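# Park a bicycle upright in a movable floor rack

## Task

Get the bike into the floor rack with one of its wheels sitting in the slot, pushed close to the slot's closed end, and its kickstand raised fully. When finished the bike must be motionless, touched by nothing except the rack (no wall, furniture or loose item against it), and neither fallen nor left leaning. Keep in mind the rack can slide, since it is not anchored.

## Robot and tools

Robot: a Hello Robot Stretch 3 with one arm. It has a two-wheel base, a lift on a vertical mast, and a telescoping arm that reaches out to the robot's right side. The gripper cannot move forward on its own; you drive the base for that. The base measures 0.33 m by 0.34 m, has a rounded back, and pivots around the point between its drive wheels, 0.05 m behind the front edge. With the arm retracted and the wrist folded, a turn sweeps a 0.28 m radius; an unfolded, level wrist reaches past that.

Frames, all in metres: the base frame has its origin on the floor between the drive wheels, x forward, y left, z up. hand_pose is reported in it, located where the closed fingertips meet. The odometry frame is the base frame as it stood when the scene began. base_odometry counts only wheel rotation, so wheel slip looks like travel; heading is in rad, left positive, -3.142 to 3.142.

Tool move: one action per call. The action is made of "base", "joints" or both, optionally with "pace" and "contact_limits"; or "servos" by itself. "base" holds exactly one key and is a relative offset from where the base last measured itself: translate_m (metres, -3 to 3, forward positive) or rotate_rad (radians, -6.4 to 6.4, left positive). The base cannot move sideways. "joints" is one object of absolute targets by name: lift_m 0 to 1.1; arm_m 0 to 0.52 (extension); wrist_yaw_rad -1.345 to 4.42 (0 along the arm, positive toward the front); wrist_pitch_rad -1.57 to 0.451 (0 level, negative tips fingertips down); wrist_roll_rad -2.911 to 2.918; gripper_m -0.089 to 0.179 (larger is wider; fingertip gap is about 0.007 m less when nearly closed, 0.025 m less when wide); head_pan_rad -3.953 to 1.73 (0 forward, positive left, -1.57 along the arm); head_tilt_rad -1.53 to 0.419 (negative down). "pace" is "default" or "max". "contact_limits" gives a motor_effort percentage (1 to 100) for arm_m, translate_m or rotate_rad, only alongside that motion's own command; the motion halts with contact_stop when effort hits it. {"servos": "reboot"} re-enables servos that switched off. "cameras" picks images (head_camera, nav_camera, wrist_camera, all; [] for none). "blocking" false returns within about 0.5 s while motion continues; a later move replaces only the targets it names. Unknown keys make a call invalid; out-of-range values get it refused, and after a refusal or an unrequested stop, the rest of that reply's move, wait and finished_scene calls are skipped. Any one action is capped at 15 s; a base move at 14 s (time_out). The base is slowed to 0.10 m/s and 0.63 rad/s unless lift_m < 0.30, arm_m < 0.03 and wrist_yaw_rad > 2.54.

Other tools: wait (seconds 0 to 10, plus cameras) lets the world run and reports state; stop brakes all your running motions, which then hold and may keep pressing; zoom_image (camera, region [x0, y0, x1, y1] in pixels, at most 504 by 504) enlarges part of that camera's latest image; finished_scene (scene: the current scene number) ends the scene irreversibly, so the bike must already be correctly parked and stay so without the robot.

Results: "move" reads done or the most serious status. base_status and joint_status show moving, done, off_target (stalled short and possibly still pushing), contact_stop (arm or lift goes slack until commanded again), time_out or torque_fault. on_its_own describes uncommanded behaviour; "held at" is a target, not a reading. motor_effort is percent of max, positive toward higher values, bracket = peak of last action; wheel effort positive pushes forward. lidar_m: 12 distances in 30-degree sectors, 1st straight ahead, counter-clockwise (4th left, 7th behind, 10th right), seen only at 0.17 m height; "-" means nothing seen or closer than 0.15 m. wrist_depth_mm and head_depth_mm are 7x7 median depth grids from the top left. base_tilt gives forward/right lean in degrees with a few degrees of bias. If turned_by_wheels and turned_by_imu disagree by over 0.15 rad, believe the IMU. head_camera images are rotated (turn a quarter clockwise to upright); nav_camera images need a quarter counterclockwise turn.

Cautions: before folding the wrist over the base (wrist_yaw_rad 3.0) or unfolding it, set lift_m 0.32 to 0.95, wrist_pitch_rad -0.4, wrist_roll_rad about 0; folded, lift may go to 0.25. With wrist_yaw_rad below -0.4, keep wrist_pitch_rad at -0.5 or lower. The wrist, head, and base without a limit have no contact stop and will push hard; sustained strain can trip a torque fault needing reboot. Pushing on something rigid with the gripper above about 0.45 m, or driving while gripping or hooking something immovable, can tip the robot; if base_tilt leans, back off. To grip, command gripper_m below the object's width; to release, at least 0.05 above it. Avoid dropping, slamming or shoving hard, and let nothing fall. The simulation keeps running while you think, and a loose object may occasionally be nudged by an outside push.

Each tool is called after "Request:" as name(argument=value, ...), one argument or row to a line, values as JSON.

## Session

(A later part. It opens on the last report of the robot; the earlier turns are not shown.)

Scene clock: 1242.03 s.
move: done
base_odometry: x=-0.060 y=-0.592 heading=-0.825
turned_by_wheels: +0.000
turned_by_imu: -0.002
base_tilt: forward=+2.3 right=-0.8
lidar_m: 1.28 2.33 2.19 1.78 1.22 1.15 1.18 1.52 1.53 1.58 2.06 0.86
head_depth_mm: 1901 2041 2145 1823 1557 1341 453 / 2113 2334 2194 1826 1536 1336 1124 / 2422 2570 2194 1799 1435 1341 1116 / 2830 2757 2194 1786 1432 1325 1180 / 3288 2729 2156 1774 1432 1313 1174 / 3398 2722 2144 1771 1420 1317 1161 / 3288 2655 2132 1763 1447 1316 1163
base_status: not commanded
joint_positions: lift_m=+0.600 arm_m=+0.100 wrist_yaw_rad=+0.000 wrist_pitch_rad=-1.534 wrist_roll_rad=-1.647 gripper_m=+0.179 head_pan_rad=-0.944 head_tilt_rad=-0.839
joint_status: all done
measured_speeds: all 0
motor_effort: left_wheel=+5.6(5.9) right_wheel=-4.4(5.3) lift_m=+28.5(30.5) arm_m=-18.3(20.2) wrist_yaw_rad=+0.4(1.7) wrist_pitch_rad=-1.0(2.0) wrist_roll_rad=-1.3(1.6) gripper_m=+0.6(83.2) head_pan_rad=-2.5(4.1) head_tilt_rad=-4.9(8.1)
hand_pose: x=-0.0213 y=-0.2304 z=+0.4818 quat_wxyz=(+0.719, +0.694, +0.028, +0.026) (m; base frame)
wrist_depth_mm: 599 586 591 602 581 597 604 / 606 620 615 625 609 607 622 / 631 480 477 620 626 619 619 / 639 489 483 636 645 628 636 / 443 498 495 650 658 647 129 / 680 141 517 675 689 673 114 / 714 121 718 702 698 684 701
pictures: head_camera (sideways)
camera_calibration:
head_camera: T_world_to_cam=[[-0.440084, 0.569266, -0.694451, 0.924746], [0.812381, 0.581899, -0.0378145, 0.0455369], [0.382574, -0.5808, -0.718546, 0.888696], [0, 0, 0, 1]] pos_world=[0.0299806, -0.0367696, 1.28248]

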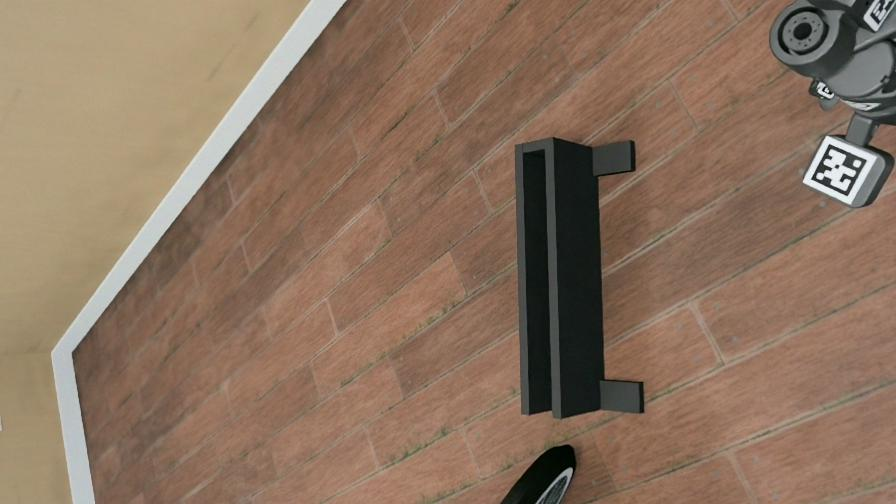

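Request:
move(
  base={"rotate_rad": -0.274},
  joints={"arm_m": 0.05},
  cameras=[],
)

Request:
move(
  base={"translate_m": 0.45},
  cameras=[],
)

Request:
move(
  base={"rotate_rad": 0.454},
  joints={"arm_m": 0.45, "wrist_roll_rad": -2.15, "lift_m": 0.7},
  cameras=["head_camera", "wrist_camera"],
)

Scene clock: 1264.87 s.
move: done
base_odometry: x=-0.060 y=-0.592 heading=-1.098
turned_by_wheels: -0.274
turned_by_imu: -0.273
base_tilt: forward=+2.3 right=-0.8
lidar_m: 0.88 2.69 2.21 2.19 1.42 1.16 1.15 1.27 1.54 1.53 1.72 0.86
head_depth_mm: 1542 1702 1920 1821 1538 1345 1187 / 1663 1843 2049 1825 1540 1338 1181 / 1824 2019 2147 1807 1534 1337 1179 / 1966 2210 2164 1796 1474 1321 1175 / 2180 2466 2160 1780 1428 1318 1174 / 2446 2617 2149 1777 1410 1320 1158 / 2702 2687 2133 1745 1387 1308 1166
base_status: done
joint_positions: lift_m=+0.600 arm_m=+0.050 wrist_yaw_rad=+0.000 wrist_pitch_rad=-1.534 wrist_roll_rad=-1.647 gripper_m=+0.179 head_pan_rad=-0.945 head_tilt_rad=-0.839
joint_status: all done
measured_speeds: all 0
motor_effort: left_wheel=+5.3(10.5) right_wheel=-4.2(8.5) lift_m=+26.7(29.0) arm_m=-17.5(20.2) wrist_yaw_rad=+0.8(1.3) wrist_pitch_rad=-1.7(1.7) wrist_roll_rad=-1.3(1.4) gripper_m=+0.4(1.4) head_pan_rad=-2.0(3.3) head_tilt_rad=-4.6(5.9)
hand_pose: x=-0.0213 y=-0.1804 z=+0.4818 quat_wxyz=(+0.719, +0.694, +0.028, +0.026) (m; base frame)
wrist_depth_mm: 606 591 601 615 575 590 601 / 604 608 605 609 612 605 597 / 629 479 466 622 623 628 628 / 657 492 478 482 629 626 634 / 376 501 492 499 660 651 130 / 691 141 513 676 695 676 114 / 697 122 704 717 705 694 690
pictures: none
No camera images: "cameras" was empty.

Scene clock: 1270.50 s.
move: done
base_odometry: x=+0.145 y=-0.992 heading=-1.098
turned_by_wheels: +0.000
turned_by_imu: +0.000
base_tilt: forward=+2.3 right=-0.8
lidar_m: 0.56 2.59 2.13 2.11 1.95 1.60 1.59 1.76 1.62 1.63 1.81 0.45
head_depth_mm: 1625 1786 1989 1808 1548 1312 1186 / 1744 1930 2104 1816 1555 1287 1182 / 1895 2130 2187 1802 1530 1255 1180 / 2082 2369 2152 1785 1521 1227 1172 / 2289 2510 2148 1789 1522 1231 1170 / 2541 2736 2121 1752 1500 1322 1156 / 2890 2690 2125 1773 1500 1311 1162
base_status: done
joint_positions: lift_m=+0.600 arm_m=+0.050 wrist_yaw_rad=+0.000 wrist_pitch_rad=-1.534 wrist_roll_rad=-1.647 gripper_m=+0.179 head_pan_rad=-0.945 head_tilt_rad=-0.839
joint_status: not commanded
measured_speeds: all 0
motor_effort: left_wheel=+4.8(10.5) right_wheel=+1.1(6.1) lift_m=+23.1(26.9) arm_m=-2.0(18.1) wrist_yaw_rad=+0.3(2.0) wrist_pitch_rad=-1.4(1.9) wrist_roll_rad=-1.3(1.5) gripper_m=+0.5(1.8) head_pan_rad=-2.0(3.1) head_tilt_rad=-4.7(6.1)
hand_pose: x=-0.0213 y=-0.1804 z=+0.4818 quat_wxyz=(+0.719, +0.694, +0.028, +0.026) (m; base frame)
wrist_depth_mm: 616 594 601 603 596 591 514 / 617 612 628 607 607 604 591 / 636 482 476 612 626 630 624 / 648 484 482 488 639 636 626 / 382 489 497 497 659 649 130 / 685 141 509 676 677 671 114 / 696 122 699 700 724 704 703
pictures: none
No camera images: "cameras" was empty.

Scene clock: 1274.63 s.
move: done
base_odometry: x=+0.145 y=-0.992 heading=-0.645
turned_by_wheels: +0.454
turned_by_imu: +0.450
base_tilt: forward=+2.4 right=-0.8
lidar_m: 2.72 2.15 2.11 2.05 1.62 1.59 1.72 1.62 1.62 1.75 0.45 0.55
head_depth_mm: 2457 2593 2199 1803 1539 1336 1152 / 2895 2809 2206 1819 1545 1347 1167 / 3234 2738 2180 1807 1529 1241 1157 / 3110 2781 2156 1775 1521 1324 1176 / 2993 2753 2164 1789 1517 1246 1170 / 2911 2708 2177 1761 1289 1288 1169 / 2823 2701 2120 1763 1219 1287 1161
base_status: done
joint_positions: lift_m=+0.700 arm_m=+0.450 wrist_yaw_rad=+0.000 wrist_pitch_rad=-1.534 wrist_roll_rad=-2.145 gripper_m=+0.179 head_pan_rad=-0.945 head_tilt_rad=-0.839
joint_status: all done
measured_speeds: all 0
motor_effort: left_wheel=-3.3(7.6) right_wheel=+6.5(10.2) lift_m=+27.5(30.2) arm_m=+18.7(20.7) wrist_yaw_rad=-0.4(1.5) wrist_pitch_rad=-0.7(1.8) wrist_roll_rad=-1.7(5.1) gripper_m=+0.6(1.6) head_pan_rad=-2.6(2.9) head_tilt_rad=-4.5(5.9)
hand_pose: x=-0.0213 y=-0.5803 z=+0.5818 quat_wxyz=(+0.690, +0.666, +0.204, +0.196) (m; base frame)
wrist_depth_mm: 550 623 700 682 683 690 677 / 548 693 709 701 699 699 701 / 568 712 723 717 735 715 731 / 746 751 757 729 746 741 725 / 803 778 765 759 772 755 130 / 795 140 792 750 772 784 113 / 811 122 817 811 830 808 773
pictures: head_camera (sideways), wrist_camera
camera_calibration:
head_camera: T_world_to_cam=[[-0.440095, 0.569561, -0.694202, 0.924422], [0.812506, 0.581725, -0.0378161, 0.0455382], [0.382296, -0.580686, -0.718786, 0.88901], [0, 0, 0, 1]] pos_world=[0.0299684, -0.0367696, 1.28247]
wrist_camera: T_world_to_cam=[[0.432184, -0.901784, -0.00152403, -0.497356], [-0.886734, -0.425277, 0.181224, -0.338766], [-0.164074, -0.0769709, -0.983441, 0.687107], [0, 0, 0, 1]] pos_world=[0.0272901, -0.53969, 0.736364]

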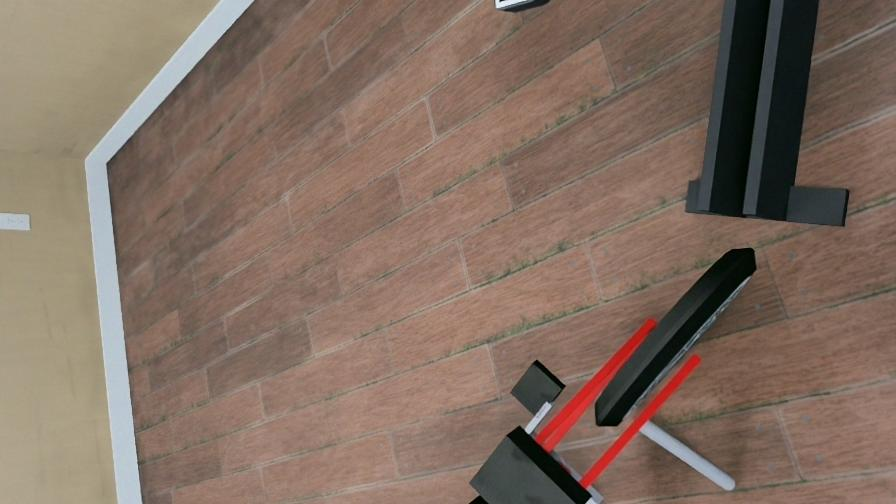

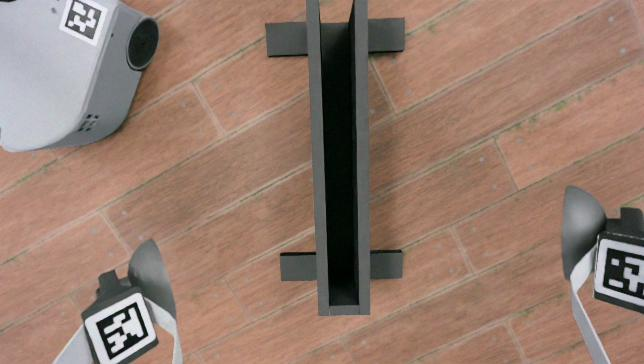

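Request:
move(
  base={"translate_m": -0.02},
  joints={"arm_m": 0.473, "lift_m": 0.4},
  cameras=["wrist_camera"],
)

Scene clock: 1294.33 s.
move: done
base_odometry: x=+0.129 y=-0.980 heading=-0.645
turned_by_wheels: +0.000
turned_by_imu: -0.002
base_tilt: forward=+2.3 right=-0.8
lidar_m: 2.74 2.15 2.13 2.04 1.60 1.58 1.70 1.60 1.60 1.73 0.46 0.55
head_depth_mm: 2447 2546 2217 1816 1542 1111 1165 / 2868 2814 2183 1808 1542 1331 1162 / 3306 2762 2193 1802 1531 1252 1167 / 3136 2732 2160 1790 1516 1326 1169 / 3024 2716 2153 1773 1513 1247 1165 / 2926 2733 2119 1765 1294 1293 1168 / 2845 2680 2111 1770 1324 1292 1158
base_status: done
joint_positions: lift_m=+0.400 arm_m=+0.473 wrist_yaw_rad=+0.000 wrist_pitch_rad=-1.534 wrist_roll_rad=-2.145 gripper_m=+0.179 head_pan_rad=-0.945 head_tilt_rad=-0.839
joint_status: all done
measured_speeds: all 0
motor_effort: left_wheel=-3.2(6.5) right_wheel=-1.2(4.2) lift_m=+22.6(27.3) arm_m=+18.2(20.2) wrist_yaw_rad=-0.4(1.7) wrist_pitch_rad=-1.1(1.9) wrist_roll_rad=-1.7(1.9) gripper_m=+1.0(1.7) head_pan_rad=-2.4(2.9) head_tilt_rad=-5.1(5.7)
hand_pose: x=-0.0213 y=-0.6033 z=+0.2818 quat_wxyz=(+0.690, +0.666, +0.204, +0.196) (m; base frame)
wrist_depth_mm: 410 411 408 402 406 405 403 / 427 422 422 383 419 415 413 / 440 435 432 369 427 426 424 / 444 448 439 386 435 440 432 / 458 457 463 447 447 448 130 / 479 142 468 459 464 468 114 / 483 121 481 464 455 482 470
pictures: wrist_camera
camera_calibration:
wrist_camera: T_world_to_cam=[[0.432183, -0.901784, -0.00152402, -0.518553], [-0.886734, -0.425277, 0.181224, -0.294179], [-0.164074, -0.0769708, -0.983441, 0.390306], [0, 0, 0, 1]] pos_world=[0.0272901, -0.562688, 0.436365]

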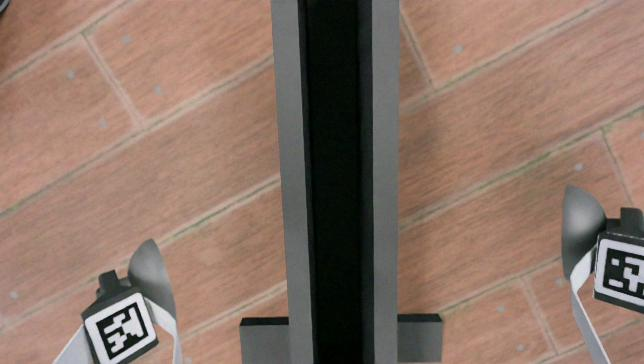

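Request:
move(
  base={"translate_m": 0.018},
  joints={"arm_m": 0.461, "lift_m": 0.216},
  cameras=[],
)

Request:
move(
  joints={"gripper_m": 0.045},
  cameras=[],
)

Request:
move(
  joints={"lift_m": 0.33},
  cameras=["wrist_camera", "head_camera"],
)

Scene clock: 1302.43 s.
move: done
base_odometry: x=+0.144 y=-0.991 heading=-0.645
turned_by_wheels: +0.000
turned_by_imu: -0.001
base_tilt: forward=+2.3 right=-0.8
lidar_m: 2.72 2.15 2.11 2.05 1.61 1.59 1.71 1.62 1.61 1.75 0.45 0.55
head_depth_mm: 2476 2557 2228 1823 1553 1151 1098 / 2939 2785 2197 1813 1530 1338 1165 / 3248 2800 2186 1787 1530 1242 1161 / 3113 2736 2162 1788 1526 1321 1167 / 3008 2729 2140 1778 1519 1255 1170 / 2922 2670 2149 1785 1291 1295 1168 / 2816 2702 2132 1761 1217 1289 1160
base_status: done
joint_positions: lift_m=+0.216 arm_m=+0.461 wrist_yaw_rad=+0.000 wrist_pitch_rad=-1.534 wrist_roll_rad=-2.145 gripper_m=+0.179 head_pan_rad=-0.945 head_tilt_rad=-0.840
joint_status: all done
measured_speeds: all 0
motor_effort: left_wheel=+2.3(5.2) right_wheel=+6.3(9.7) lift_m=+23.1(24.5) arm_m=-14.7(20.4) wrist_yaw_rad=+0.0(1.5) wrist_pitch_rad=-1.1(1.6) wrist_roll_rad=-1.3(1.8) gripper_m=+0.3(1.6) head_pan_rad=-1.8(3.0) head_tilt_rad=-5.2(5.8)
hand_pose: x=-0.0213 y=-0.5913 z=+0.0978 quat_wxyz=(+0.690, +0.666, +0.204, +0.196) (m; base frame)
wrist_depth_mm: 238 237 88 232 171 86 233 / 244 243 89 239 149 87 239 / 252 250 92 246 152 91 246 / 260 258 94 253 155 93 252 / 265 267 98 258 157 96 127 / 276 141 100 266 161 99 114 / 283 121 104 275 164 102 273
pictures: none
No camera images: "cameras" was empty.

Scene clock: 1304.33 s.
move: done
base_odometry: x=+0.144 y=-0.991 heading=-0.645
turned_by_wheels: +0.000
turned_by_imu: -0.001
base_tilt: forward=+2.3 right=-0.8
lidar_m: 2.73 2.15 2.12 2.05 1.61 1.59 1.71 1.62 1.62 1.74 0.45 0.55
head_depth_mm: 2455 2580 2218 1813 1556 1144 1111 / 2897 2789 2195 1818 1548 1334 1163 / 3190 2780 2192 1812 1527 1248 1156 / 3134 2774 2154 1800 1527 1324 1172 / 3043 2709 2151 1784 1511 1252 1171 / 2925 2713 2116 1784 1294 1288 1164 / 2812 2659 2118 1748 1215 1284 1160
base_status: not commanded
joint_positions: lift_m=+0.216 arm_m=+0.461 wrist_yaw_rad=+0.000 wrist_pitch_rad=-1.536 wrist_roll_rad=-2.146 gripper_m=+0.047 head_pan_rad=-0.945 head_tilt_rad=-0.840
joint_status: all done
measured_speeds: all 0
motor_effort: left_wheel=+1.6(2.4) right_wheel=+5.8(6.7) lift_m=+23.0(23.8) arm_m=-10.7(15.0) wrist_yaw_rad=+0.8(1.8) wrist_pitch_rad=-1.2(1.6) wrist_roll_rad=-1.5(1.8) gripper_m=-39.6(98.9) head_pan_rad=-2.1(2.9) head_tilt_rad=-4.3(5.6)
hand_pose: x=-0.0213 y=-0.5909 z=+0.0978 quat_wxyz=(+0.690, +0.666, +0.204, +0.197) (m; base frame)
wrist_depth_mm: 242 237 88 232 149 86 233 / 246 246 90 238 152 88 239 / 252 251 92 242 179 92 247 / 260 260 95 251 156 93 253 / 266 266 97 258 160 97 142 / 278 146 100 265 162 99 111 / 283 119 104 274 165 102 274
pictures: none
No camera images: "cameras" was empty.

Scene clock: 1306.20 s.
move: done
base_odometry: x=+0.144 y=-0.991 heading=-0.645
turned_by_wheels: +0.000
turned_by_imu: +0.000
base_tilt: forward=+2.3 right=-0.8
lidar_m: 2.72 2.15 2.12 2.05 1.61 1.59 1.71 1.62 0.63 0.47 0.45 0.55
head_depth_mm: 2443 2572 2201 1825 1542 1013 1147 / 2896 2807 2199 1802 1538 1068 1165 / 3223 2758 2166 1799 1534 1087 1155 / 3122 2728 2182 1795 1526 1325 1151 / 3044 2726 2164 1777 1516 1251 1166 / 2920 2693 2118 1786 1299 1285 1163 / 2849 2671 2128 1754 1211 1286 1155
base_status: not commanded
joint_positions: lift_m=+0.330 arm_m=+0.461 wrist_yaw_rad=+0.000 wrist_pitch_rad=-1.530 wrist_roll_rad=-2.146 gripper_m=+0.050 head_pan_rad=-0.945 head_tilt_rad=-0.840
joint_status: all done
measured_speeds: all 0
motor_effort: left_wheel=+1.4(1.9) right_wheel=+5.7(6.3) lift_m=+35.5(38.7) arm_m=-7.8(11.1) wrist_yaw_rad=+0.1(1.6) wrist_pitch_rad=-1.9(2.5) wrist_roll_rad=-1.3(1.6) gripper_m=-15.1(39.7) head_pan_rad=-1.2(2.9) head_tilt_rad=-4.4(5.5)
hand_pose: x=-0.0213 y=-0.5924 z=+0.2117 quat_wxyz=(+0.692, +0.664, +0.205, +0.196) (m; base frame)
wrist_depth_mm: 349 79 80 220 148 78 337 / 354 346 82 229 148 83 348 / 365 362 86 240 154 87 354 / 375 376 90 254 155 90 368 / 387 386 93 263 158 94 372 / 403 130 98 274 161 99 112 / 408 120 105 290 164 104 398
pictures: head_camera (sideways), wrist_camera
camera_calibration:
head_camera: T_world_to_cam=[[-0.440135, 0.569616, -0.694132, 0.924331], [0.812504, 0.581728, -0.0378166, 0.0455388], [0.382255, -0.580629, -0.718854, 0.889098], [0, 0, 0, 1]] pos_world=[0.0299672, -0.0367681, 1.28246]
wrist_camera: T_world_to_cam=[[0.432893, -0.901443, 0.00223796, -0.509383], [-0.886394, -0.425211, 0.183033, -0.277172], [-0.164042, -0.0812174, -0.983104, 0.319659], [0, 0, 0, 1]] pos_world=[0.0272625, -0.551074, 0.36613]

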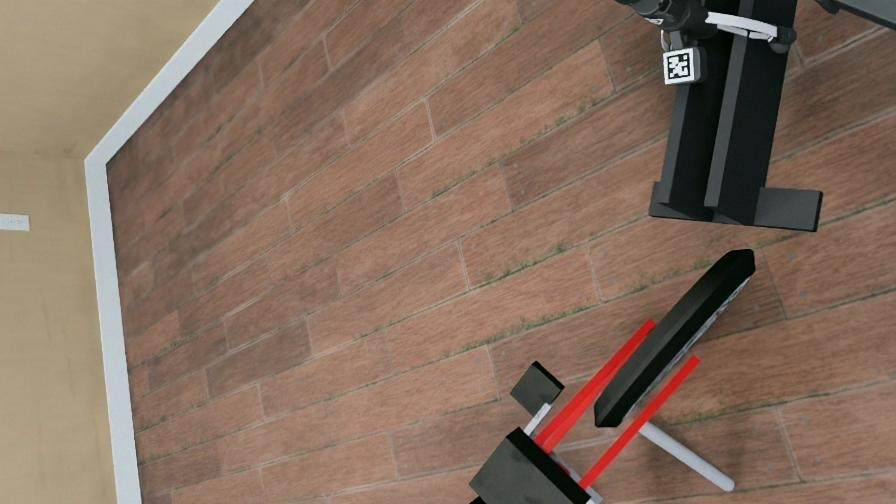

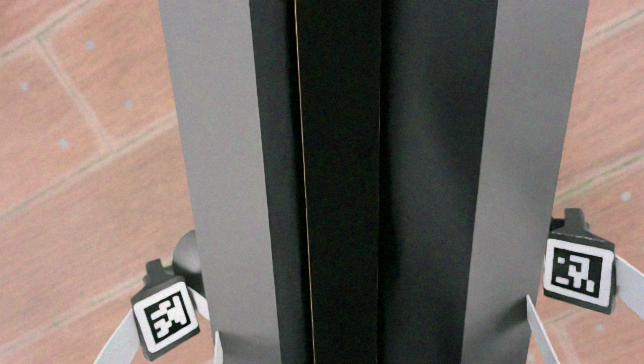

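Request:
move(
  base={"translate_m": -0.25},
  joints={"arm_m": 0.36},
  cameras=[],
)

Request:
move(
  joints={"arm_m": 0.223, "wrist_roll_rad": -1.65, "wrist_pitch_rad": -1.257},
  cameras=["wrist_camera", "head_camera"],
)

Request:
zoom_image(
  camera="head_camera",
  region=[450, 0, 896, 400],
)

Scene clock: 1318.23 s.
move: done
base_odometry: x=-0.056 y=-0.841 heading=-0.645
turned_by_wheels: +0.000
turned_by_imu: -0.002
base_tilt: forward=+2.3 right=-0.8
lidar_m: 1.49 2.29 2.26 1.80 1.41 1.39 1.50 1.49 0.51 0.38 0.37 0.62
head_depth_mm: 2249 2411 2212 1829 1543 865 1005 / 2612 2667 2170 1824 1546 1339 1072 / 3172 2782 2183 1815 1534 1335 1123 / 3299 2753 2157 1788 1518 1321 1099 / 3268 2739 2169 1780 1522 1327 1167 / 3178 2716 2144 1771 1509 1294 1160 / 3013 2644 2131 1770 1264 1310 1162
base_status: done
joint_positions: lift_m=+0.330 arm_m=+0.360 wrist_yaw_rad=+0.000 wrist_pitch_rad=-1.527 wrist_roll_rad=-2.146 gripper_m=+0.050 head_pan_rad=-0.945 head_tilt_rad=-0.840
joint_status: all done
measured_speeds: all 0
motor_effort: left_wheel=-2.6(6.1) right_wheel=+0.7(5.6) lift_m=+34.3(36.3) arm_m=-16.2(20.4) wrist_yaw_rad=+0.3(1.8) wrist_pitch_rad=-2.0(3.2) wrist_roll_rad=-1.3(1.6) gripper_m=-14.6(15.6) head_pan_rad=-2.1(2.9) head_tilt_rad=-4.1(5.8)
hand_pose: x=-0.0213 y=-0.4920 z=+0.2117 quat_wxyz=(+0.692, +0.663, +0.205, +0.196) (m; base frame)
wrist_depth_mm: 338 81 81 223 148 80 338 / 353 353 83 232 149 - 346 / 366 366 87 239 153 88 356 / 375 376 91 251 156 90 367 / 388 388 95 265 158 94 368 / 396 131 99 275 162 99 111 / 409 119 105 289 167 104 398
pictures: none
No camera images: "cameras" was empty.

Scene clock: 1320.50 s.
move: done
base_odometry: x=-0.056 y=-0.841 heading=-0.645
turned_by_wheels: +0.000
turned_by_imu: -0.001
base_tilt: forward=+2.3 right=-0.8
lidar_m: 1.49 2.29 2.25 1.79 1.42 1.39 1.50 1.48 0.39 0.37 0.39 0.62
head_depth_mm: 2257 2393 2200 1811 1555 1339 713 / 2615 2657 2213 1801 1543 1339 900 / 3183 2786 2170 1808 1526 1166 1118 / 3226 2739 2160 1782 1511 1303 1138 / 3204 2725 2168 1780 1512 1321 1170 / 3117 2737 2118 1775 1506 1291 1165 / 3014 2701 2116 1766 1266 1308 1159
base_status: not commanded
joint_positions: lift_m=+0.330 arm_m=+0.223 wrist_yaw_rad=+0.000 wrist_pitch_rad=-1.276 wrist_roll_rad=-1.649 gripper_m=+0.050 head_pan_rad=-0.945 head_tilt_rad=-0.840
joint_status: all done
measured_speeds: all 0
motor_effort: left_wheel=-2.5(2.6) right_wheel=+0.4(1.1) lift_m=+31.7(34.2) arm_m=-19.1(20.8) wrist_yaw_rad=+0.5(7.7) wrist_pitch_rad=+2.8(5.2) wrist_roll_rad=-0.6(10.1) gripper_m=-13.8(15.8) head_pan_rad=-2.2(2.7) head_tilt_rad=-5.1(5.9)
hand_pose: x=-0.0213 y=-0.4194 z=+0.2166 quat_wxyz=(+0.802, +0.595, +0.032, +0.023) (m; base frame)
wrist_depth_mm: 297 77 79 223 156 79 433 / 305 81 82 231 159 - 447 / 309 320 85 239 163 88 449 / 320 323 89 253 148 90 472 / 324 334 93 264 150 96 486 / 332 132 98 279 155 100 113 / 336 119 105 290 159 105 514
pictures: head_camera (sideways), wrist_camera
camera_calibration:
head_camera: T_world_to_cam=[[-0.440144, 0.569629, -0.694115, 0.924309], [0.812503, 0.581729, -0.0378167, 0.045539], [0.382245, -0.580616, -0.71887, 0.88912], [0, 0, 0, 1]] pos_world=[0.029967, -0.0367677, 1.28246]
wrist_camera: T_world_to_cam=[[-0.0486563, -0.965142, 0.257163, -0.445664], [-0.985245, 0.0886743, 0.146385, 0.0167837], [-0.164086, -0.246246, -0.955216, 0.263207], [0, 0, 0, 1]] pos_world=[0.0380404, -0.366804, 0.363571]

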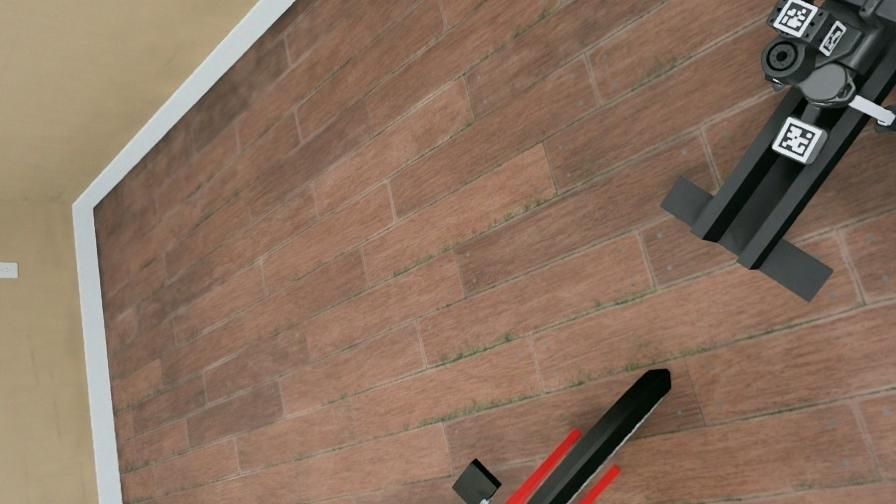

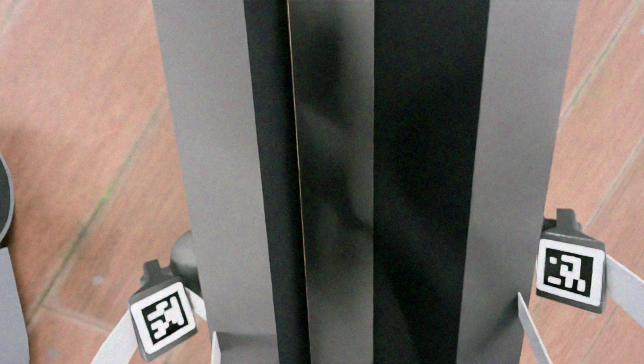

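Scaled by 1.130 from the camera's 896x504 image, which has a finer 1280x720 frame.

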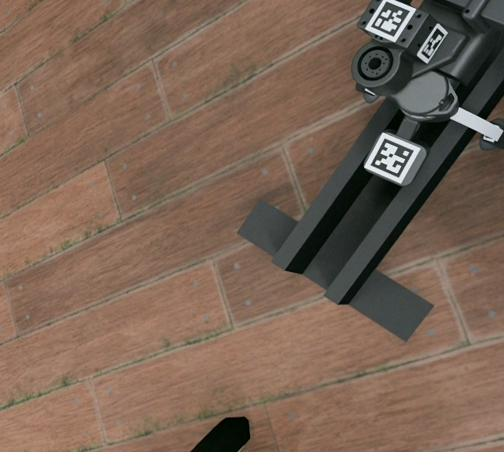

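Request:
move(
  joints={"arm_m": 0.288, "wrist_pitch_rad": -1.537},
  cameras=[],
)

Request:
move(
  joints={"lift_m": 0.222},
  cameras=[],
)

Request:
move(
  joints={"gripper_m": 0.179},
  cameras=[],
)

Request:
move(
  base={"translate_m": 0.028},
  joints={"lift_m": 0.216},
  cameras=["wrist_camera"],
)

Request:
move(
  joints={"gripper_m": 0.04},
  cameras=[],
)

Request:
move(
  joints={"lift_m": 0.33},
  cameras=["wrist_camera"],
)

Scene clock: 1335.03 s.
move: done
base_odometry: x=-0.056 y=-0.841 heading=-0.645
turned_by_wheels: +0.000
turned_by_imu: -0.004
base_tilt: forward=+2.3 right=-0.8
lidar_m: 1.49 2.29 2.26 1.80 1.41 1.39 1.49 1.48 0.38 0.36 0.35 0.62
head_depth_mm: 2231 2387 2228 1814 1540 1340 789 / 2651 2672 2195 1790 1543 1334 923 / 3136 2793 2182 1805 1535 1187 1060 / 3290 2722 2169 1796 1521 1321 1133 / 3232 2686 2152 1777 1513 1316 1169 / 3066 2698 2126 1770 1512 1292 1164 / 3003 2722 2127 1752 1261 1310 1157
base_status: not commanded
joint_positions: lift_m=+0.330 arm_m=+0.288 wrist_yaw_rad=+0.000 wrist_pitch_rad=-1.527 wrist_roll_rad=-1.649 gripper_m=+0.050 head_pan_rad=-0.945 head_tilt_rad=-0.840
joint_status: all done
measured_speeds: all 0
motor_effort: left_wheel=-2.3(2.5) right_wheel=+1.1(1.1) lift_m=+31.0(31.1) arm_m=+18.0(20.6) wrist_yaw_rad=+0.2(1.6) wrist_pitch_rad=-2.1(4.6) wrist_roll_rad=-0.3(0.7) gripper_m=-14.8(15.6) head_pan_rad=-2.4(2.8) head_tilt_rad=-5.1(5.5)
hand_pose: x=-0.0213 y=-0.4201 z=+0.2117 quat_wxyz=(+0.722, +0.691, +0.028, +0.027) (m; base frame)
wrist_depth_mm: 346 77 78 221 164 79 341 / 355 351 81 230 145 87 350 / 339 364 84 239 151 87 357 / 301 370 89 252 154 91 367 / 301 380 93 264 158 95 377 / 298 135 98 278 162 101 111 / 282 119 106 293 168 106 400
pictures: none
No camera images: "cameras" was empty.

Scene clock: 1336.83 s.
move: done
base_odometry: x=-0.056 y=-0.841 heading=-0.645
turned_by_wheels: +0.000
turned_by_imu: +0.000
base_tilt: forward=+2.3 right=-0.8
lidar_m: 1.49 2.29 2.26 1.79 1.41 1.39 1.50 1.48 1.45 1.59 0.42 0.62
head_depth_mm: 2254 2390 2206 1805 1536 1348 828 / 2652 2669 2196 1800 1541 1332 984 / 3180 2748 2183 1795 1534 1332 1119 / 3289 2753 2163 1789 1532 1318 1138 / 3232 2735 2158 1782 1515 1323 1169 / 3163 2658 2148 1768 1501 1298 1163 / 3003 2699 2124 1766 1267 1310 1163
base_status: not commanded
joint_positions: lift_m=+0.222 arm_m=+0.288 wrist_yaw_rad=+0.000 wrist_pitch_rad=-1.526 wrist_roll_rad=-1.649 gripper_m=+0.050 head_pan_rad=-0.945 head_tilt_rad=-0.840
joint_status: all done
measured_speeds: all 0
motor_effort: left_wheel=-0.8(2.6) right_wheel=+1.5(2.0) lift_m=+31.7(31.7) arm_m=+15.6(18.3) wrist_yaw_rad=+0.8(3.0) wrist_pitch_rad=-2.4(2.7) wrist_roll_rad=-0.4(0.8) gripper_m=-15.3(15.7) head_pan_rad=-2.0(2.7) head_tilt_rad=-4.4(5.5)
hand_pose: x=-0.0213 y=-0.4205 z=+0.1036 quat_wxyz=(+0.722, +0.691, +0.028, +0.027) (m; base frame)
wrist_depth_mm: 244 243 89 236 166 88 243 / 249 250 91 238 147 90 248 / 257 255 94 245 154 93 254 / 261 262 96 252 156 96 261 / 274 268 99 261 160 99 266 / 279 144 101 268 165 102 111 / 285 119 106 279 170 104 282
pictures: none
No camera images: "cameras" was empty.

Scene clock: 1338.67 s.
move: done
base_odometry: x=-0.056 y=-0.841 heading=-0.645
turned_by_wheels: +0.000
turned_by_imu: +0.000
base_tilt: forward=+2.3 right=-0.8
lidar_m: 1.49 2.30 2.26 1.79 1.41 1.39 1.50 1.49 1.45 1.59 2.37 0.62
head_depth_mm: 2231 2381 2220 1817 1550 1335 822 / 2635 2687 2199 1803 1534 1342 981 / 3212 2767 2170 1801 1529 1336 1122 / 3271 2773 2164 1792 1533 1332 1133 / 3221 2736 2144 1773 1520 1315 1169 / 3124 2728 2170 1772 1517 1292 1165 / 3030 2674 2140 1757 1264 1311 1162
base_status: not commanded
joint_positions: lift_m=+0.222 arm_m=+0.288 wrist_yaw_rad=-0.001 wrist_pitch_rad=-1.527 wrist_roll_rad=-1.649 gripper_m=+0.179 head_pan_rad=-0.945 head_tilt_rad=-0.840
joint_status: all done
measured_speeds: all 0
motor_effort: left_wheel=-0.7(1.0) right_wheel=+1.8(2.1) lift_m=+29.1(33.3) arm_m=+12.9(15.6) wrist_yaw_rad=+1.5(1.5) wrist_pitch_rad=-2.1(2.6) wrist_roll_rad=-0.7(0.8) gripper_m=+1.0(83.3) head_pan_rad=-2.3(2.5) head_tilt_rad=-5.0(5.6)
hand_pose: x=-0.0213 y=-0.4201 z=+0.1037 quat_wxyz=(+0.721, +0.691, +0.028, +0.026) (m; base frame)
wrist_depth_mm: 243 245 94 240 167 93 242 / 251 250 96 244 146 95 249 / 257 257 98 253 153 97 253 / 262 265 101 258 155 100 259 / 274 270 103 267 162 104 128 / 277 142 106 271 166 106 114 / 284 122 110 281 170 110 285
pictures: none
No camera images: "cameras" was empty.

Scene clock: 1339.93 s.
move: done
base_odometry: x=-0.034 y=-0.858 heading=-0.645
turned_by_wheels: +0.000
turned_by_imu: +0.000
base_tilt: forward=+2.3 right=-0.8
lidar_m: 1.47 2.27 2.25 1.82 1.43 1.41 1.52 1.50 1.47 1.61 2.39 0.59
head_depth_mm: 2289 2457 2224 1820 1542 1347 828 / 2672 2688 2184 1812 1540 1340 987 / 3202 2806 2204 1808 1526 1331 1122 / 3233 2754 2153 1803 1531 1327 1146 / 3145 2726 2145 1794 1518 1325 1173 / 3067 2722 2154 1777 1514 1289 1167 / 2988 2677 2128 1753 1411 1316 1162
base_status: done
joint_positions: lift_m=+0.216 arm_m=+0.288 wrist_yaw_rad=-0.001 wrist_pitch_rad=-1.528 wrist_roll_rad=-1.649 gripper_m=+0.179 head_pan_rad=-0.945 head_tilt_rad=-0.840
joint_status: all done
measured_speeds: all 0
motor_effort: left_wheel=+1.2(5.6) right_wheel=+5.5(9.6) lift_m=+22.8(28.3) arm_m=+11.2(13.0) wrist_yaw_rad=+0.3(2.1) wrist_pitch_rad=-2.1(2.2) wrist_roll_rad=-0.3(0.8) gripper_m=+0.4(1.6) head_pan_rad=-2.1(2.8) head_tilt_rad=-4.4(5.8)
hand_pose: x=-0.0213 y=-0.4200 z=+0.0977 quat_wxyz=(+0.721, +0.691, +0.028, +0.026) (m; base frame)
wrist_depth_mm: 239 240 88 233 165 87 237 / 246 244 90 240 149 89 240 / 250 252 92 246 154 93 248 / 256 258 95 253 156 94 253 / 266 262 97 256 162 97 128 / 272 141 100 267 167 100 114 / 278 121 104 273 173 103 273
pictures: wrist_camera
camera_calibration:
wrist_camera: T_world_to_cam=[[-0.0499372, -0.998713, 0.00883083, -0.405554], [-0.985175, 0.0507093, 0.163889, 0.0165879], [-0.164125, -0.000515782, -0.986439, 0.255767], [0, 0, 0, 1]] pos_world=[0.0380677, -0.405741, 0.253161]

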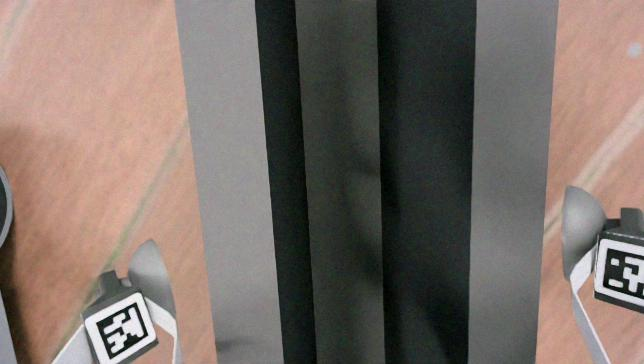

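Scene clock: 1341.87 s.
move: done
base_odometry: x=-0.034 y=-0.858 heading=-0.645
turned_by_wheels: +0.000
turned_by_imu: +0.000
base_tilt: forward=+2.3 right=-0.8
lidar_m: 1.48 2.28 2.24 1.82 1.43 1.41 1.52 1.50 1.47 1.61 2.40 0.60
head_depth_mm: 2277 2432 2201 1824 1547 1344 826 / 2671 2686 2183 1813 1538 1342 987 / 3286 2782 2164 1802 1533 1331 1121 / 3233 2786 2179 1793 1525 1330 1146 / 3174 2715 2152 1777 1519 1319 1167 / 3056 2706 2150 1779 1505 1296 1164 / 2981 2668 2142 1766 1413 1310 1162
base_status: not commanded
joint_positions: lift_m=+0.216 arm_m=+0.288 wrist_yaw_rad=-0.001 wrist_pitch_rad=-1.529 wrist_roll_rad=-1.649 gripper_m=+0.042 head_pan_rad=-0.945 head_tilt_rad=-0.840
joint_status: all done
measured_speeds: all 0
motor_effort: left_wheel=+1.3(1.4) right_wheel=+5.4(5.7) lift_m=+19.1(23.3) arm_m=+8.6(11.4) wrist_yaw_rad=-0.2(2.1) wrist_pitch_rad=-2.1(2.4) wrist_roll_rad=-0.5(0.8) gripper_m=-42.1(98.5) head_pan_rad=-2.3(2.6) head_tilt_rad=-4.4(5.6)
hand_pose: x=-0.0213 y=-0.4198 z=+0.0977 quat_wxyz=(+0.721, +0.692, +0.028, +0.027) (m; base frame)
wrist_depth_mm: 240 240 89 235 165 88 235 / 245 244 91 239 147 89 244 / 251 250 93 246 155 93 251 / 258 258 95 254 156 94 257 / 266 266 98 258 162 98 142 / 276 144 101 264 168 100 111 / 283 119 104 273 172 103 279
pictures: none
No camera images: "cameras" was empty.

Scene clock: 1343.73 s.
move: done
base_odometry: x=-0.034 y=-0.858 heading=-0.645
turned_by_wheels: +0.000
turned_by_imu: +0.000
base_tilt: forward=+2.3 right=-0.8
lidar_m: 1.48 2.28 2.25 1.82 1.43 1.41 1.52 1.50 0.38 0.36 0.38 0.59
head_depth_mm: 2250 2402 2219 1817 1552 1339 789 / 2666 2692 2202 1810 1544 1336 925 / 3188 2774 2167 1795 1533 1055 1047 / 3282 2732 2167 1799 1515 1328 1137 / 3213 2717 2142 1774 1518 1327 1172 / 3115 2703 2127 1767 1514 1294 1161 / 2990 2705 2122 1776 1418 1306 1163
base_status: not commanded
joint_positions: lift_m=+0.330 arm_m=+0.288 wrist_yaw_rad=+0.000 wrist_pitch_rad=-1.524 wrist_roll_rad=-1.649 gripper_m=+0.045 head_pan_rad=-0.945 head_tilt_rad=-0.840
joint_status: all done
measured_speeds: all 0
motor_effort: left_wheel=+1.0(1.4) right_wheel=+5.0(5.7) lift_m=+35.6(37.1) arm_m=+5.6(8.4) wrist_yaw_rad=-0.3(1.6) wrist_pitch_rad=-2.5(3.0) wrist_roll_rad=-0.5(0.8) gripper_m=-15.1(42.1) head_pan_rad=-2.0(2.6) head_tilt_rad=-4.8(5.6)
hand_pose: x=-0.0213 y=-0.4209 z=+0.2116 quat_wxyz=(+0.723, +0.690, +0.028, +0.026) (m; base frame)
wrist_depth_mm: - 62 91 207 155 74 64 / 355 - 109 223 159 71 341 / 326 71 72 235 146 77 358 / 304 78 79 256 149 82 367 / 301 380 84 279 155 91 374 / 298 136 95 304 160 100 111 / 283 119 107 340 168 109 403
pictures: wrist_camera
camera_calibration:
wrist_camera: T_world_to_cam=[[-0.0493911, -0.998705, 0.0121792, -0.408115], [-0.985201, 0.0507199, 0.163727, -0.00201205], [-0.164133, -0.00391232, -0.986431, 0.366746], [0, 0, 0, 1]] pos_world=[0.0380554, -0.40605, 0.367069]

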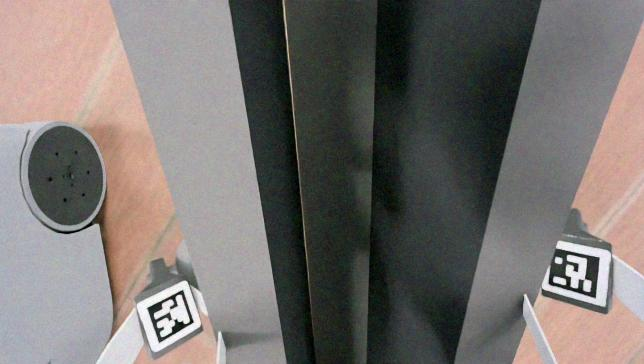

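Request:
move(
  joints={"lift_m": 0.222},
  cameras=[],
)

Request:
move(
  joints={"gripper_m": 0.179},
  cameras=[],
)

Request:
move(
  base={"translate_m": -0.058},
  joints={"lift_m": 0.214},
  cameras=[],
)

Request:
move(
  joints={"gripper_m": 0.04},
  cameras=[],
)

Request:
move(
  joints={"lift_m": 0.33},
  cameras=["wrist_camera"],
)

Scene clock: 1358.47 s.
move: done
base_odometry: x=-0.034 y=-0.858 heading=-0.645
turned_by_wheels: +0.000
turned_by_imu: -0.002
base_tilt: forward=+2.3 right=-0.8
lidar_m: 1.47 2.27 2.25 1.82 1.43 1.41 1.52 1.50 1.47 1.60 2.39 0.59
head_depth_mm: 2294 2411 2216 1824 1548 1341 824 / 2662 2685 2177 1807 1541 1335 979 / 3232 2748 2188 1801 1534 1336 1115 / 3298 2770 2159 1783 1524 1327 1135 / 3205 2719 2140 1775 1506 1320 1171 / 3135 2698 2148 1771 1518 1291 1164 / 2970 2681 2114 1747 1415 1310 1159
base_status: not commanded
joint_positions: lift_m=+0.222 arm_m=+0.288 wrist_yaw_rad=+0.000 wrist_pitch_rad=-1.527 wrist_roll_rad=-1.649 gripper_m=+0.045 head_pan_rad=-0.945 head_tilt_rad=-0.840
joint_status: all done
measured_speeds: all 0
motor_effort: left_wheel=+0.2(1.3) right_wheel=+3.6(5.3) lift_m=+30.4(35.0) arm_m=-4.9(5.0) wrist_yaw_rad=+0.1(1.7) wrist_pitch_rad=-2.0(3.1) wrist_roll_rad=-0.6(0.8) gripper_m=-14.9(15.8) head_pan_rad=-2.6(2.9) head_tilt_rad=-4.7(5.4)
hand_pose: x=-0.0213 y=-0.4202 z=+0.1037 quat_wxyz=(+0.722, +0.691, +0.028, +0.027) (m; base frame)
wrist_depth_mm: 242 243 92 235 162 88 240 / 248 248 92 240 167 90 246 / 256 257 94 247 151 94 254 / 264 264 97 251 154 96 261 / 269 270 99 266 160 99 264 / 278 144 102 270 165 102 111 / 284 119 105 273 149 105 281
pictures: none
No camera images: "cameras" was empty.

Scene clock: 1360.33 s.
move: done
base_odometry: x=-0.034 y=-0.858 heading=-0.645
turned_by_wheels: +0.000
turned_by_imu: +0.000
base_tilt: forward=+2.3 right=-0.8
lidar_m: 1.47 2.28 2.25 1.82 1.43 1.41 1.52 1.50 1.47 1.61 2.40 0.59
head_depth_mm: 2268 2389 2208 1823 1548 1344 823 / 2647 2702 2194 1814 1539 1335 986 / 3161 2782 2195 1792 1520 1331 1123 / 3265 2721 2166 1779 1524 1327 1139 / 3201 2717 2148 1779 1522 1325 1173 / 3074 2705 2145 1768 1514 1287 1168 / 3021 2680 2119 1759 1416 1308 1158
base_status: not commanded
joint_positions: lift_m=+0.222 arm_m=+0.288 wrist_yaw_rad=-0.001 wrist_pitch_rad=-1.531 wrist_roll_rad=-1.649 gripper_m=+0.179 head_pan_rad=-0.945 head_tilt_rad=-0.840
joint_status: all done
measured_speeds: all 0
motor_effort: left_wheel=+0.1(0.5) right_wheel=+2.9(3.7) lift_m=+28.9(31.1) arm_m=-7.7(7.8) wrist_yaw_rad=+0.2(1.6) wrist_pitch_rad=-1.3(2.4) wrist_roll_rad=-0.7(0.8) gripper_m=+0.3(82.3) head_pan_rad=-2.1(3.0) head_tilt_rad=-5.0(5.6)
hand_pose: x=-0.0213 y=-0.4192 z=+0.1037 quat_wxyz=(+0.720, +0.693, +0.028, +0.026) (m; base frame)
wrist_depth_mm: 245 245 97 240 162 93 240 / 251 252 96 248 166 95 248 / 256 256 98 251 151 97 257 / 264 262 101 258 154 100 259 / 272 269 103 263 160 103 128 / 279 142 107 274 169 106 114 / 284 122 110 279 172 109 286
pictures: none
No camera images: "cameras" was empty.

Scene clock: 1362.00 s.
move: done
base_odometry: x=-0.080 y=-0.823 heading=-0.645
turned_by_wheels: +0.000
turned_by_imu: -0.001
base_tilt: forward=+2.3 right=-0.8
lidar_m: 1.52 2.31 2.27 1.76 1.39 1.37 1.47 1.47 1.43 1.57 2.34 0.64
head_depth_mm: 2222 2362 2213 1812 1539 1346 829 / 2607 2681 2198 1802 1548 1342 983 / 3160 2744 2185 1802 1523 1337 1117 / 3324 2767 2163 1791 1515 1331 1137 / 3277 2736 2130 1791 1504 1322 1167 / 3160 2696 2170 1770 1503 1312 1166 / 3051 2688 2123 1775 1415 1308 1161
base_status: done
joint_positions: lift_m=+0.214 arm_m=+0.288 wrist_yaw_rad=-0.001 wrist_pitch_rad=-1.531 wrist_roll_rad=-1.649 gripper_m=+0.179 head_pan_rad=-0.945 head_tilt_rad=-0.840
joint_status: all done
measured_speeds: all 0
motor_effort: left_wheel=-2.5(7.5) right_wheel=-0.8(4.8) lift_m=+26.9(27.3) arm_m=-10.2(10.2) wrist_yaw_rad=+0.4(1.4) wrist_pitch_rad=-1.2(1.8) wrist_roll_rad=-0.7(0.8) gripper_m=+0.8(1.8) head_pan_rad=-2.4(2.8) head_tilt_rad=-4.3(5.4)
hand_pose: x=-0.0213 y=-0.4192 z=+0.0957 quat_wxyz=(+0.720, +0.693, +0.028, +0.026) (m; base frame)
wrist_depth_mm: 237 237 91 234 162 85 234 / 243 244 88 237 167 87 239 / 249 250 91 246 152 90 247 / 255 257 93 250 156 92 252 / 264 263 95 256 162 95 128 / 269 141 98 262 170 98 114 / 276 120 101 272 178 100 275
pictures: none
No camera images: "cameras" was empty.

Scene clock: 1363.97 s.
move: done
base_odometry: x=-0.080 y=-0.823 heading=-0.645
turned_by_wheels: +0.000
turned_by_imu: +0.000
base_tilt: forward=+2.3 right=-0.8
lidar_m: 1.52 2.31 2.28 1.76 1.38 1.37 1.47 1.47 1.43 1.57 2.34 0.64
head_depth_mm: 2227 2360 2214 1813 1548 1345 827 / 2595 2676 2197 1812 1549 1333 985 / 3142 2813 2188 1789 1534 1333 1113 / 3311 2798 2176 1793 1521 1329 1141 / 3162 2718 2151 1780 1517 1320 1170 / 3160 2699 2133 1788 1510 1311 1163 / 3048 2703 2128 1769 1412 1310 1159
base_status: not commanded
joint_positions: lift_m=+0.214 arm_m=+0.288 wrist_yaw_rad=-0.001 wrist_pitch_rad=-1.529 wrist_roll_rad=-1.649 gripper_m=+0.042 head_pan_rad=-0.945 head_tilt_rad=-0.840
joint_status: all done
measured_speeds: all 0
motor_effort: left_wheel=-2.7(2.9) right_wheel=-0.1(0.9) lift_m=+24.8(28.5) arm_m=-12.8(12.8) wrist_yaw_rad=+0.4(2.1) wrist_pitch_rad=-1.8(2.1) wrist_roll_rad=-0.5(0.8) gripper_m=-42.3(98.3) head_pan_rad=-2.1(2.9) head_tilt_rad=-5.2(5.4)
hand_pose: x=-0.0213 y=-0.4196 z=+0.0957 quat_wxyz=(+0.721, +0.692, +0.028, +0.026) (m; base frame)
wrist_depth_mm: 238 237 94 234 160 86 234 / 243 243 88 240 167 87 239 / 248 249 91 246 150 90 246 / 258 257 93 251 154 93 253 / 265 262 96 258 160 95 143 / 272 135 98 262 166 98 112 / 280 119 101 270 173 101 274
pictures: none
No camera images: "cameras" was empty.

Scene clock: 1365.87 s.
move: done
base_odometry: x=-0.080 y=-0.823 heading=-0.645
turned_by_wheels: +0.000
turned_by_imu: +0.000
base_tilt: forward=+2.3 right=-0.8
lidar_m: 1.52 2.31 2.28 1.76 1.39 1.37 1.47 0.41 0.38 0.37 0.38 0.64
head_depth_mm: 2200 2358 2188 1812 1539 1340 789 / 2614 2678 2211 1802 1539 1331 925 / 3102 2761 2180 1779 1526 1330 1091 / 3302 2724 2169 1799 1513 1322 1117 / 3202 2716 2167 1789 1520 1325 1170 / 3143 2683 2128 1767 1507 1317 1168 / 3016 2682 2122 1754 1412 1321 1160
base_status: not commanded
joint_positions: lift_m=+0.330 arm_m=+0.288 wrist_yaw_rad=+0.000 wrist_pitch_rad=-1.527 wrist_roll_rad=-1.649 gripper_m=+0.045 head_pan_rad=-0.945 head_tilt_rad=-0.840
joint_status: all done
measured_speeds: all 0
motor_effort: left_wheel=-2.3(2.9) right_wheel=-0.5(0.8) lift_m=+36.3(37.4) arm_m=-16.0(16.0) wrist_yaw_rad=-1.1(1.6) wrist_pitch_rad=-1.5(2.6) wrist_roll_rad=-0.7(0.8) gripper_m=-15.2(43.3) head_pan_rad=-1.7(2.8) head_tilt_rad=-4.7(5.6)
hand_pose: x=-0.0213 y=-0.4202 z=+0.2117 quat_wxyz=(+0.722, +0.691, +0.028, +0.027) (m; base frame)
wrist_depth_mm: 342 341 106 261 162 103 341 / 352 352 106 259 171 346 350 / 338 362 105 261 152 102 359 / 305 372 105 263 159 102 369 / 299 382 105 260 164 101 375 / 299 130 104 258 175 101 112 / 280 119 104 254 183 101 395
pictures: wrist_camera
camera_calibration:
wrist_camera: T_world_to_cam=[[-0.0493764, -0.998737, 0.00934625, -0.406801], [-0.985203, 0.0502408, 0.163863, -0.00228648], [-0.164126, -0.00111698, -0.986439, 0.367959], [0, 0, 0, 1]] pos_world=[0.0380525, -0.405761, 0.367146]

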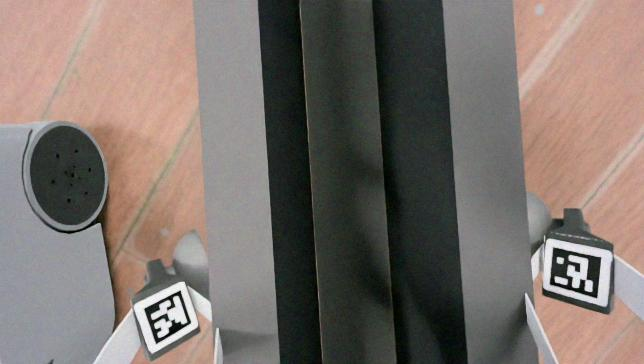

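Request:
move(
  joints={"arm_m": 0.22, "wrist_pitch_rad": -1.257},
  cameras=[],
)

Request:
move(
  base={"translate_m": 0.18},
  joints={"lift_m": 0.3, "head_pan_rad": -0.95, "head_tilt_rad": -0.95},
  cameras=["head_camera"],
)

Request:
zoom_image(
  camera="head_camera",
  region=[500, 150, 800, 450],
)

Scene clock: 1376.80 s.
move: done
base_odometry: x=-0.080 y=-0.823 heading=-0.645
turned_by_wheels: +0.000
turned_by_imu: -0.003
base_tilt: forward=+2.3 right=-0.8
lidar_m: 1.52 2.31 2.28 1.76 1.39 1.37 1.47 1.47 0.39 0.37 0.38 0.64
head_depth_mm: 2197 2357 2227 1818 1543 1338 709 / 2585 2675 2213 1824 1542 1337 885 / 3173 2765 2186 1800 1538 1303 1137 / 3338 2736 2160 1786 1518 1325 1132 / 3198 2720 2153 1777 1518 1325 1174 / 3155 2709 2132 1772 1507 1315 1164 / 3074 2679 2123 1761 1410 1309 1155
base_status: not commanded
joint_positions: lift_m=+0.330 arm_m=+0.220 wrist_yaw_rad=+0.000 wrist_pitch_rad=-1.277 wrist_roll_rad=-1.649 gripper_m=+0.045 head_pan_rad=-0.945 head_tilt_rad=-0.840
joint_status: all done
measured_speeds: all 0
motor_effort: left_wheel=-2.3(2.6) right_wheel=-0.3(0.9) lift_m=+35.3(35.7) arm_m=-18.4(20.8) wrist_yaw_rad=-0.6(1.7) wrist_pitch_rad=+3.7(5.1) wrist_roll_rad=-0.4(0.8) gripper_m=-15.9(16.2) head_pan_rad=-2.3(2.7) head_tilt_rad=-5.1(5.3)
hand_pose: x=-0.0213 y=-0.4162 z=+0.2165 quat_wxyz=(+0.802, +0.596, +0.032, +0.023) (m; base frame)
wrist_depth_mm: 297 311 107 261 152 396 430 / 302 314 106 261 138 419 445 / 309 324 106 263 167 102 453 / 315 327 105 262 178 145 463 / 320 337 105 258 157 102 473 / 333 134 105 261 163 101 110 / 333 118 104 255 171 101 506
pictures: none
No camera images: "cameras" was empty.

Scene clock: 1379.73 s.
move: done
base_odometry: x=+0.064 y=-0.931 heading=-0.645
turned_by_wheels: +0.000
turned_by_imu: -0.001
base_tilt: forward=+2.3 right=-0.8
lidar_m: 1.39 2.20 2.17 1.95 1.53 1.51 1.62 1.58 0.38 0.36 0.37 0.54
head_depth_mm: 2454 2348 1940 1670 1447 1294 708 / 2721 2331 1927 1663 1443 1049 1120 / 2908 2305 1917 1642 1439 1217 1150 / 2913 2326 1899 1636 1432 1226 1149 / 2837 2268 1914 1629 1433 1268 1141 / 2816 2269 1883 1586 1352 1261 1129 / 2785 2251 1870 1357 1367 1257 1130
base_status: done
joint_positions: lift_m=+0.300 arm_m=+0.220 wrist_yaw_rad=+0.000 wrist_pitch_rad=-1.278 wrist_roll_rad=-1.651 gripper_m=+0.045 head_pan_rad=-0.945 head_tilt_rad=-0.939
joint_status: all done
measured_speeds: all 0
motor_effort: left_wheel=+0.9(6.4) right_wheel=+4.8(11.8) lift_m=+33.7(34.6) arm_m=-15.2(18.6) wrist_yaw_rad=+0.8(2.6) wrist_pitch_rad=+3.9(4.3) wrist_roll_rad=+0.3(0.7) gripper_m=-15.1(16.9) head_pan_rad=-2.1(2.8) head_tilt_rad=-5.2(6.1)
hand_pose: x=-0.0213 y=-0.4159 z=+0.1864 quat_wxyz=(+0.802, +0.596, +0.033, +0.024) (m; base frame)
wrist_depth_mm: 274 284 108 266 150 367 397 / 278 293 106 262 158 104 405 / 285 299 107 261 166 389 419 / 291 303 105 263 175 145 426 / 298 309 105 262 156 102 448 / 305 132 104 258 161 102 112 / 307 118 104 259 170 102 463
pictures: head_camera (sideways)
camera_calibration:
head_camera: T_world_to_cam=[[-0.47831, 0.622434, -0.619512, 0.827332], [0.810308, 0.584764, -0.0380969, 0.0459123], [0.338556, -0.520218, -0.784062, 0.974162], [0, 0, 0, 1]] pos_world=[0.0287101, -0.035031, 1.27809]

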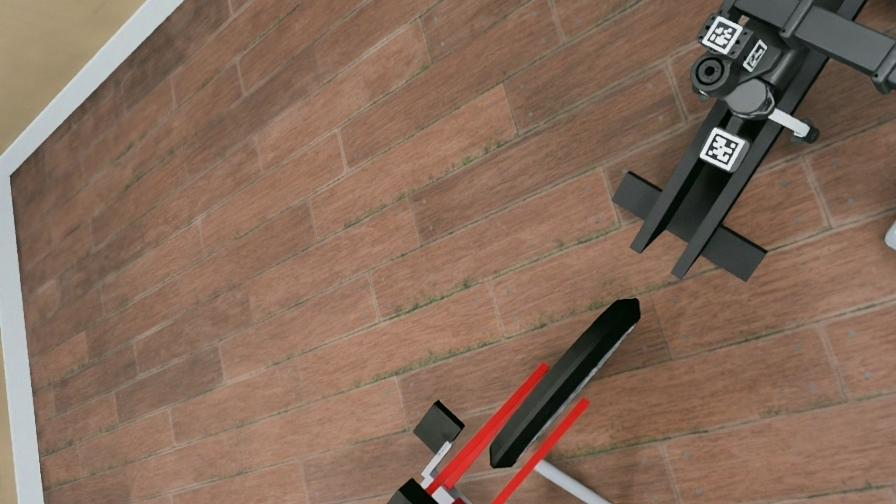

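Scaled by 1.680 from the camera's 896x504 image, which has a finer 1280x720 frame.

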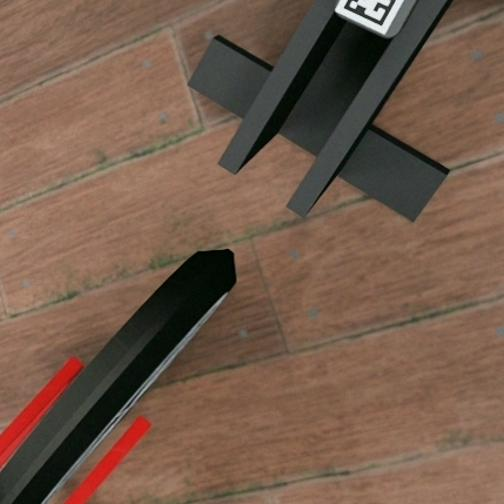

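Request:
move(
  base={"rotate_rad": -0.07},
  joints={"arm_m": 0.194},
  cameras=[],
)

Request:
move(
  base={"translate_m": 0.09},
  joints={"lift_m": 0.29},
  cameras=["head_camera"],
)

Request:
zoom_image(
  camera="head_camera",
  region=[500, 150, 800, 450],
)

Scene clock: 1403.33 s.
move: done
base_odometry: x=+0.064 y=-0.931 heading=-0.715
turned_by_wheels: -0.070
turned_by_imu: -0.070
base_tilt: forward=+2.3 right=-0.7
lidar_m: 0.96 2.24 2.17 2.07 1.56 1.51 1.58 1.59 0.35 0.34 0.35 0.51
head_depth_mm: 2232 2290 1927 1661 1453 1283 712 / 2556 2327 1924 1647 1446 1278 1107 / 2765 2316 1918 1644 1439 1211 1134 / 2875 2288 1910 1637 1433 1211 1149 / 2845 2270 1887 1627 1421 1273 1137 / 2841 2275 1886 1626 1351 1261 1141 / 2774 2229 1870 1548 1343 1261 1136
base_status: done
joint_positions: lift_m=+0.300 arm_m=+0.194 wrist_yaw_rad=+0.000 wrist_pitch_rad=-1.278 wrist_roll_rad=-1.650 gripper_m=+0.045 head_pan_rad=-0.945 head_tilt_rad=-0.939
joint_status: all done
measured_speeds: all 0
motor_effort: left_wheel=+5.4(8.4) right_wheel=-4.2(8.2) lift_m=+32.2(32.6) arm_m=-18.9(19.8) wrist_yaw_rad=+0.5(2.0) wrist_pitch_rad=+3.9(4.6) wrist_roll_rad=+0.0(0.5) gripper_m=-16.1(16.6) head_pan_rad=-2.0(2.6) head_tilt_rad=-5.2(6.1)
hand_pose: x=-0.0214 y=-0.3898 z=+0.1864 quat_wxyz=(+0.802, +0.596, +0.032, +0.023) (m; base frame)
wrist_depth_mm: 272 284 107 268 150 372 397 / 283 294 106 264 158 104 404 / 285 297 106 261 165 390 413 / 289 301 106 261 174 145 423 / 298 311 105 259 156 103 435 / 305 132 104 257 161 102 113 / 308 118 104 258 169 102 466
pictures: none
No camera images: "cameras" was empty.

Scene clock: 1405.37 s.
move: done
base_odometry: x=+0.132 y=-0.990 heading=-0.715
turned_by_wheels: +0.000
turned_by_imu: +0.000
base_tilt: forward=+2.3 right=-0.8
lidar_m: 1.23 2.19 2.13 2.18 1.63 1.59 1.66 1.65 0.35 0.33 0.35 0.50
head_depth_mm: 2291 2294 1930 1658 1454 1289 722 / 2621 2330 1915 1654 1456 1282 1103 / 2803 2300 1937 1640 1434 1204 1136 / 2856 2291 1909 1634 1435 1217 1145 / 2843 2267 1889 1627 1422 1250 1135 / 2833 2252 1883 1626 1167 1258 1134 / 2796 2240 1864 1579 1363 1261 1128
base_status: done
joint_positions: lift_m=+0.290 arm_m=+0.194 wrist_yaw_rad=+0.000 wrist_pitch_rad=-1.278 wrist_roll_rad=-1.650 gripper_m=+0.045 head_pan_rad=-0.945 head_tilt_rad=-0.939
joint_status: all done
measured_speeds: all 0
motor_effort: left_wheel=+4.8(9.9) right_wheel=+1.3(6.7) lift_m=+30.6(31.4) arm_m=-16.8(19.1) wrist_yaw_rad=-0.1(1.3) wrist_pitch_rad=+4.1(4.3) wrist_roll_rad=+0.1(0.3) gripper_m=-15.0(16.5) head_pan_rad=-2.4(2.9) head_tilt_rad=-4.8(6.1)
hand_pose: x=-0.0214 y=-0.3898 z=+0.1764 quat_wxyz=(+0.802, +0.596, +0.032, +0.023) (m; base frame)
wrist_depth_mm: 266 278 104 260 150 102 379 / 271 280 104 260 156 362 390 / 279 289 104 260 164 102 405 / 281 294 104 258 174 102 415 / 286 294 104 259 156 102 426 / 293 134 104 259 160 102 112 / 303 118 104 260 167 102 446
pictures: head_camera (sideways)
camera_calibration:
head_camera: T_world_to_cam=[[-0.47831, 0.622434, -0.619512, 0.827332], [0.810309, 0.584764, -0.0380969, 0.0459123], [0.338555, -0.520218, -0.784062, 0.974162], [0, 0, 0, 1]] pos_world=[0.0287101, -0.035031, 1.27809]

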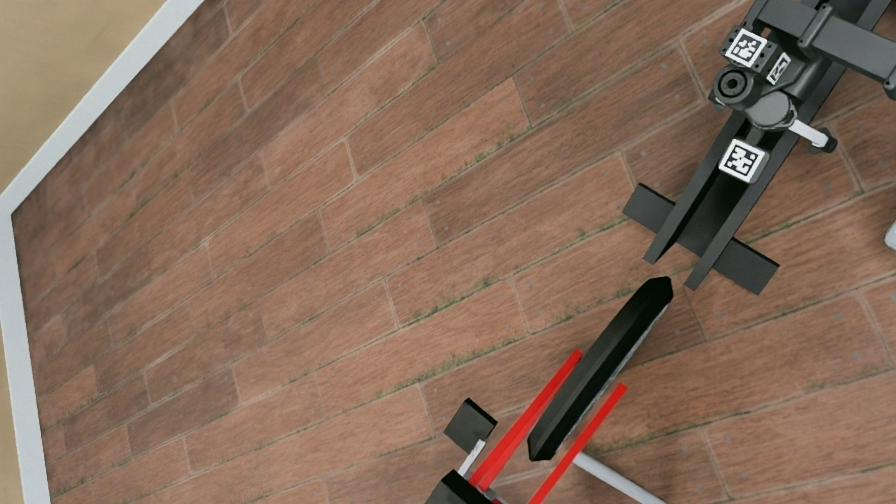

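Scaled by 1.680 from the camera's 896x504 image, which has a finer 1280x720 frame.

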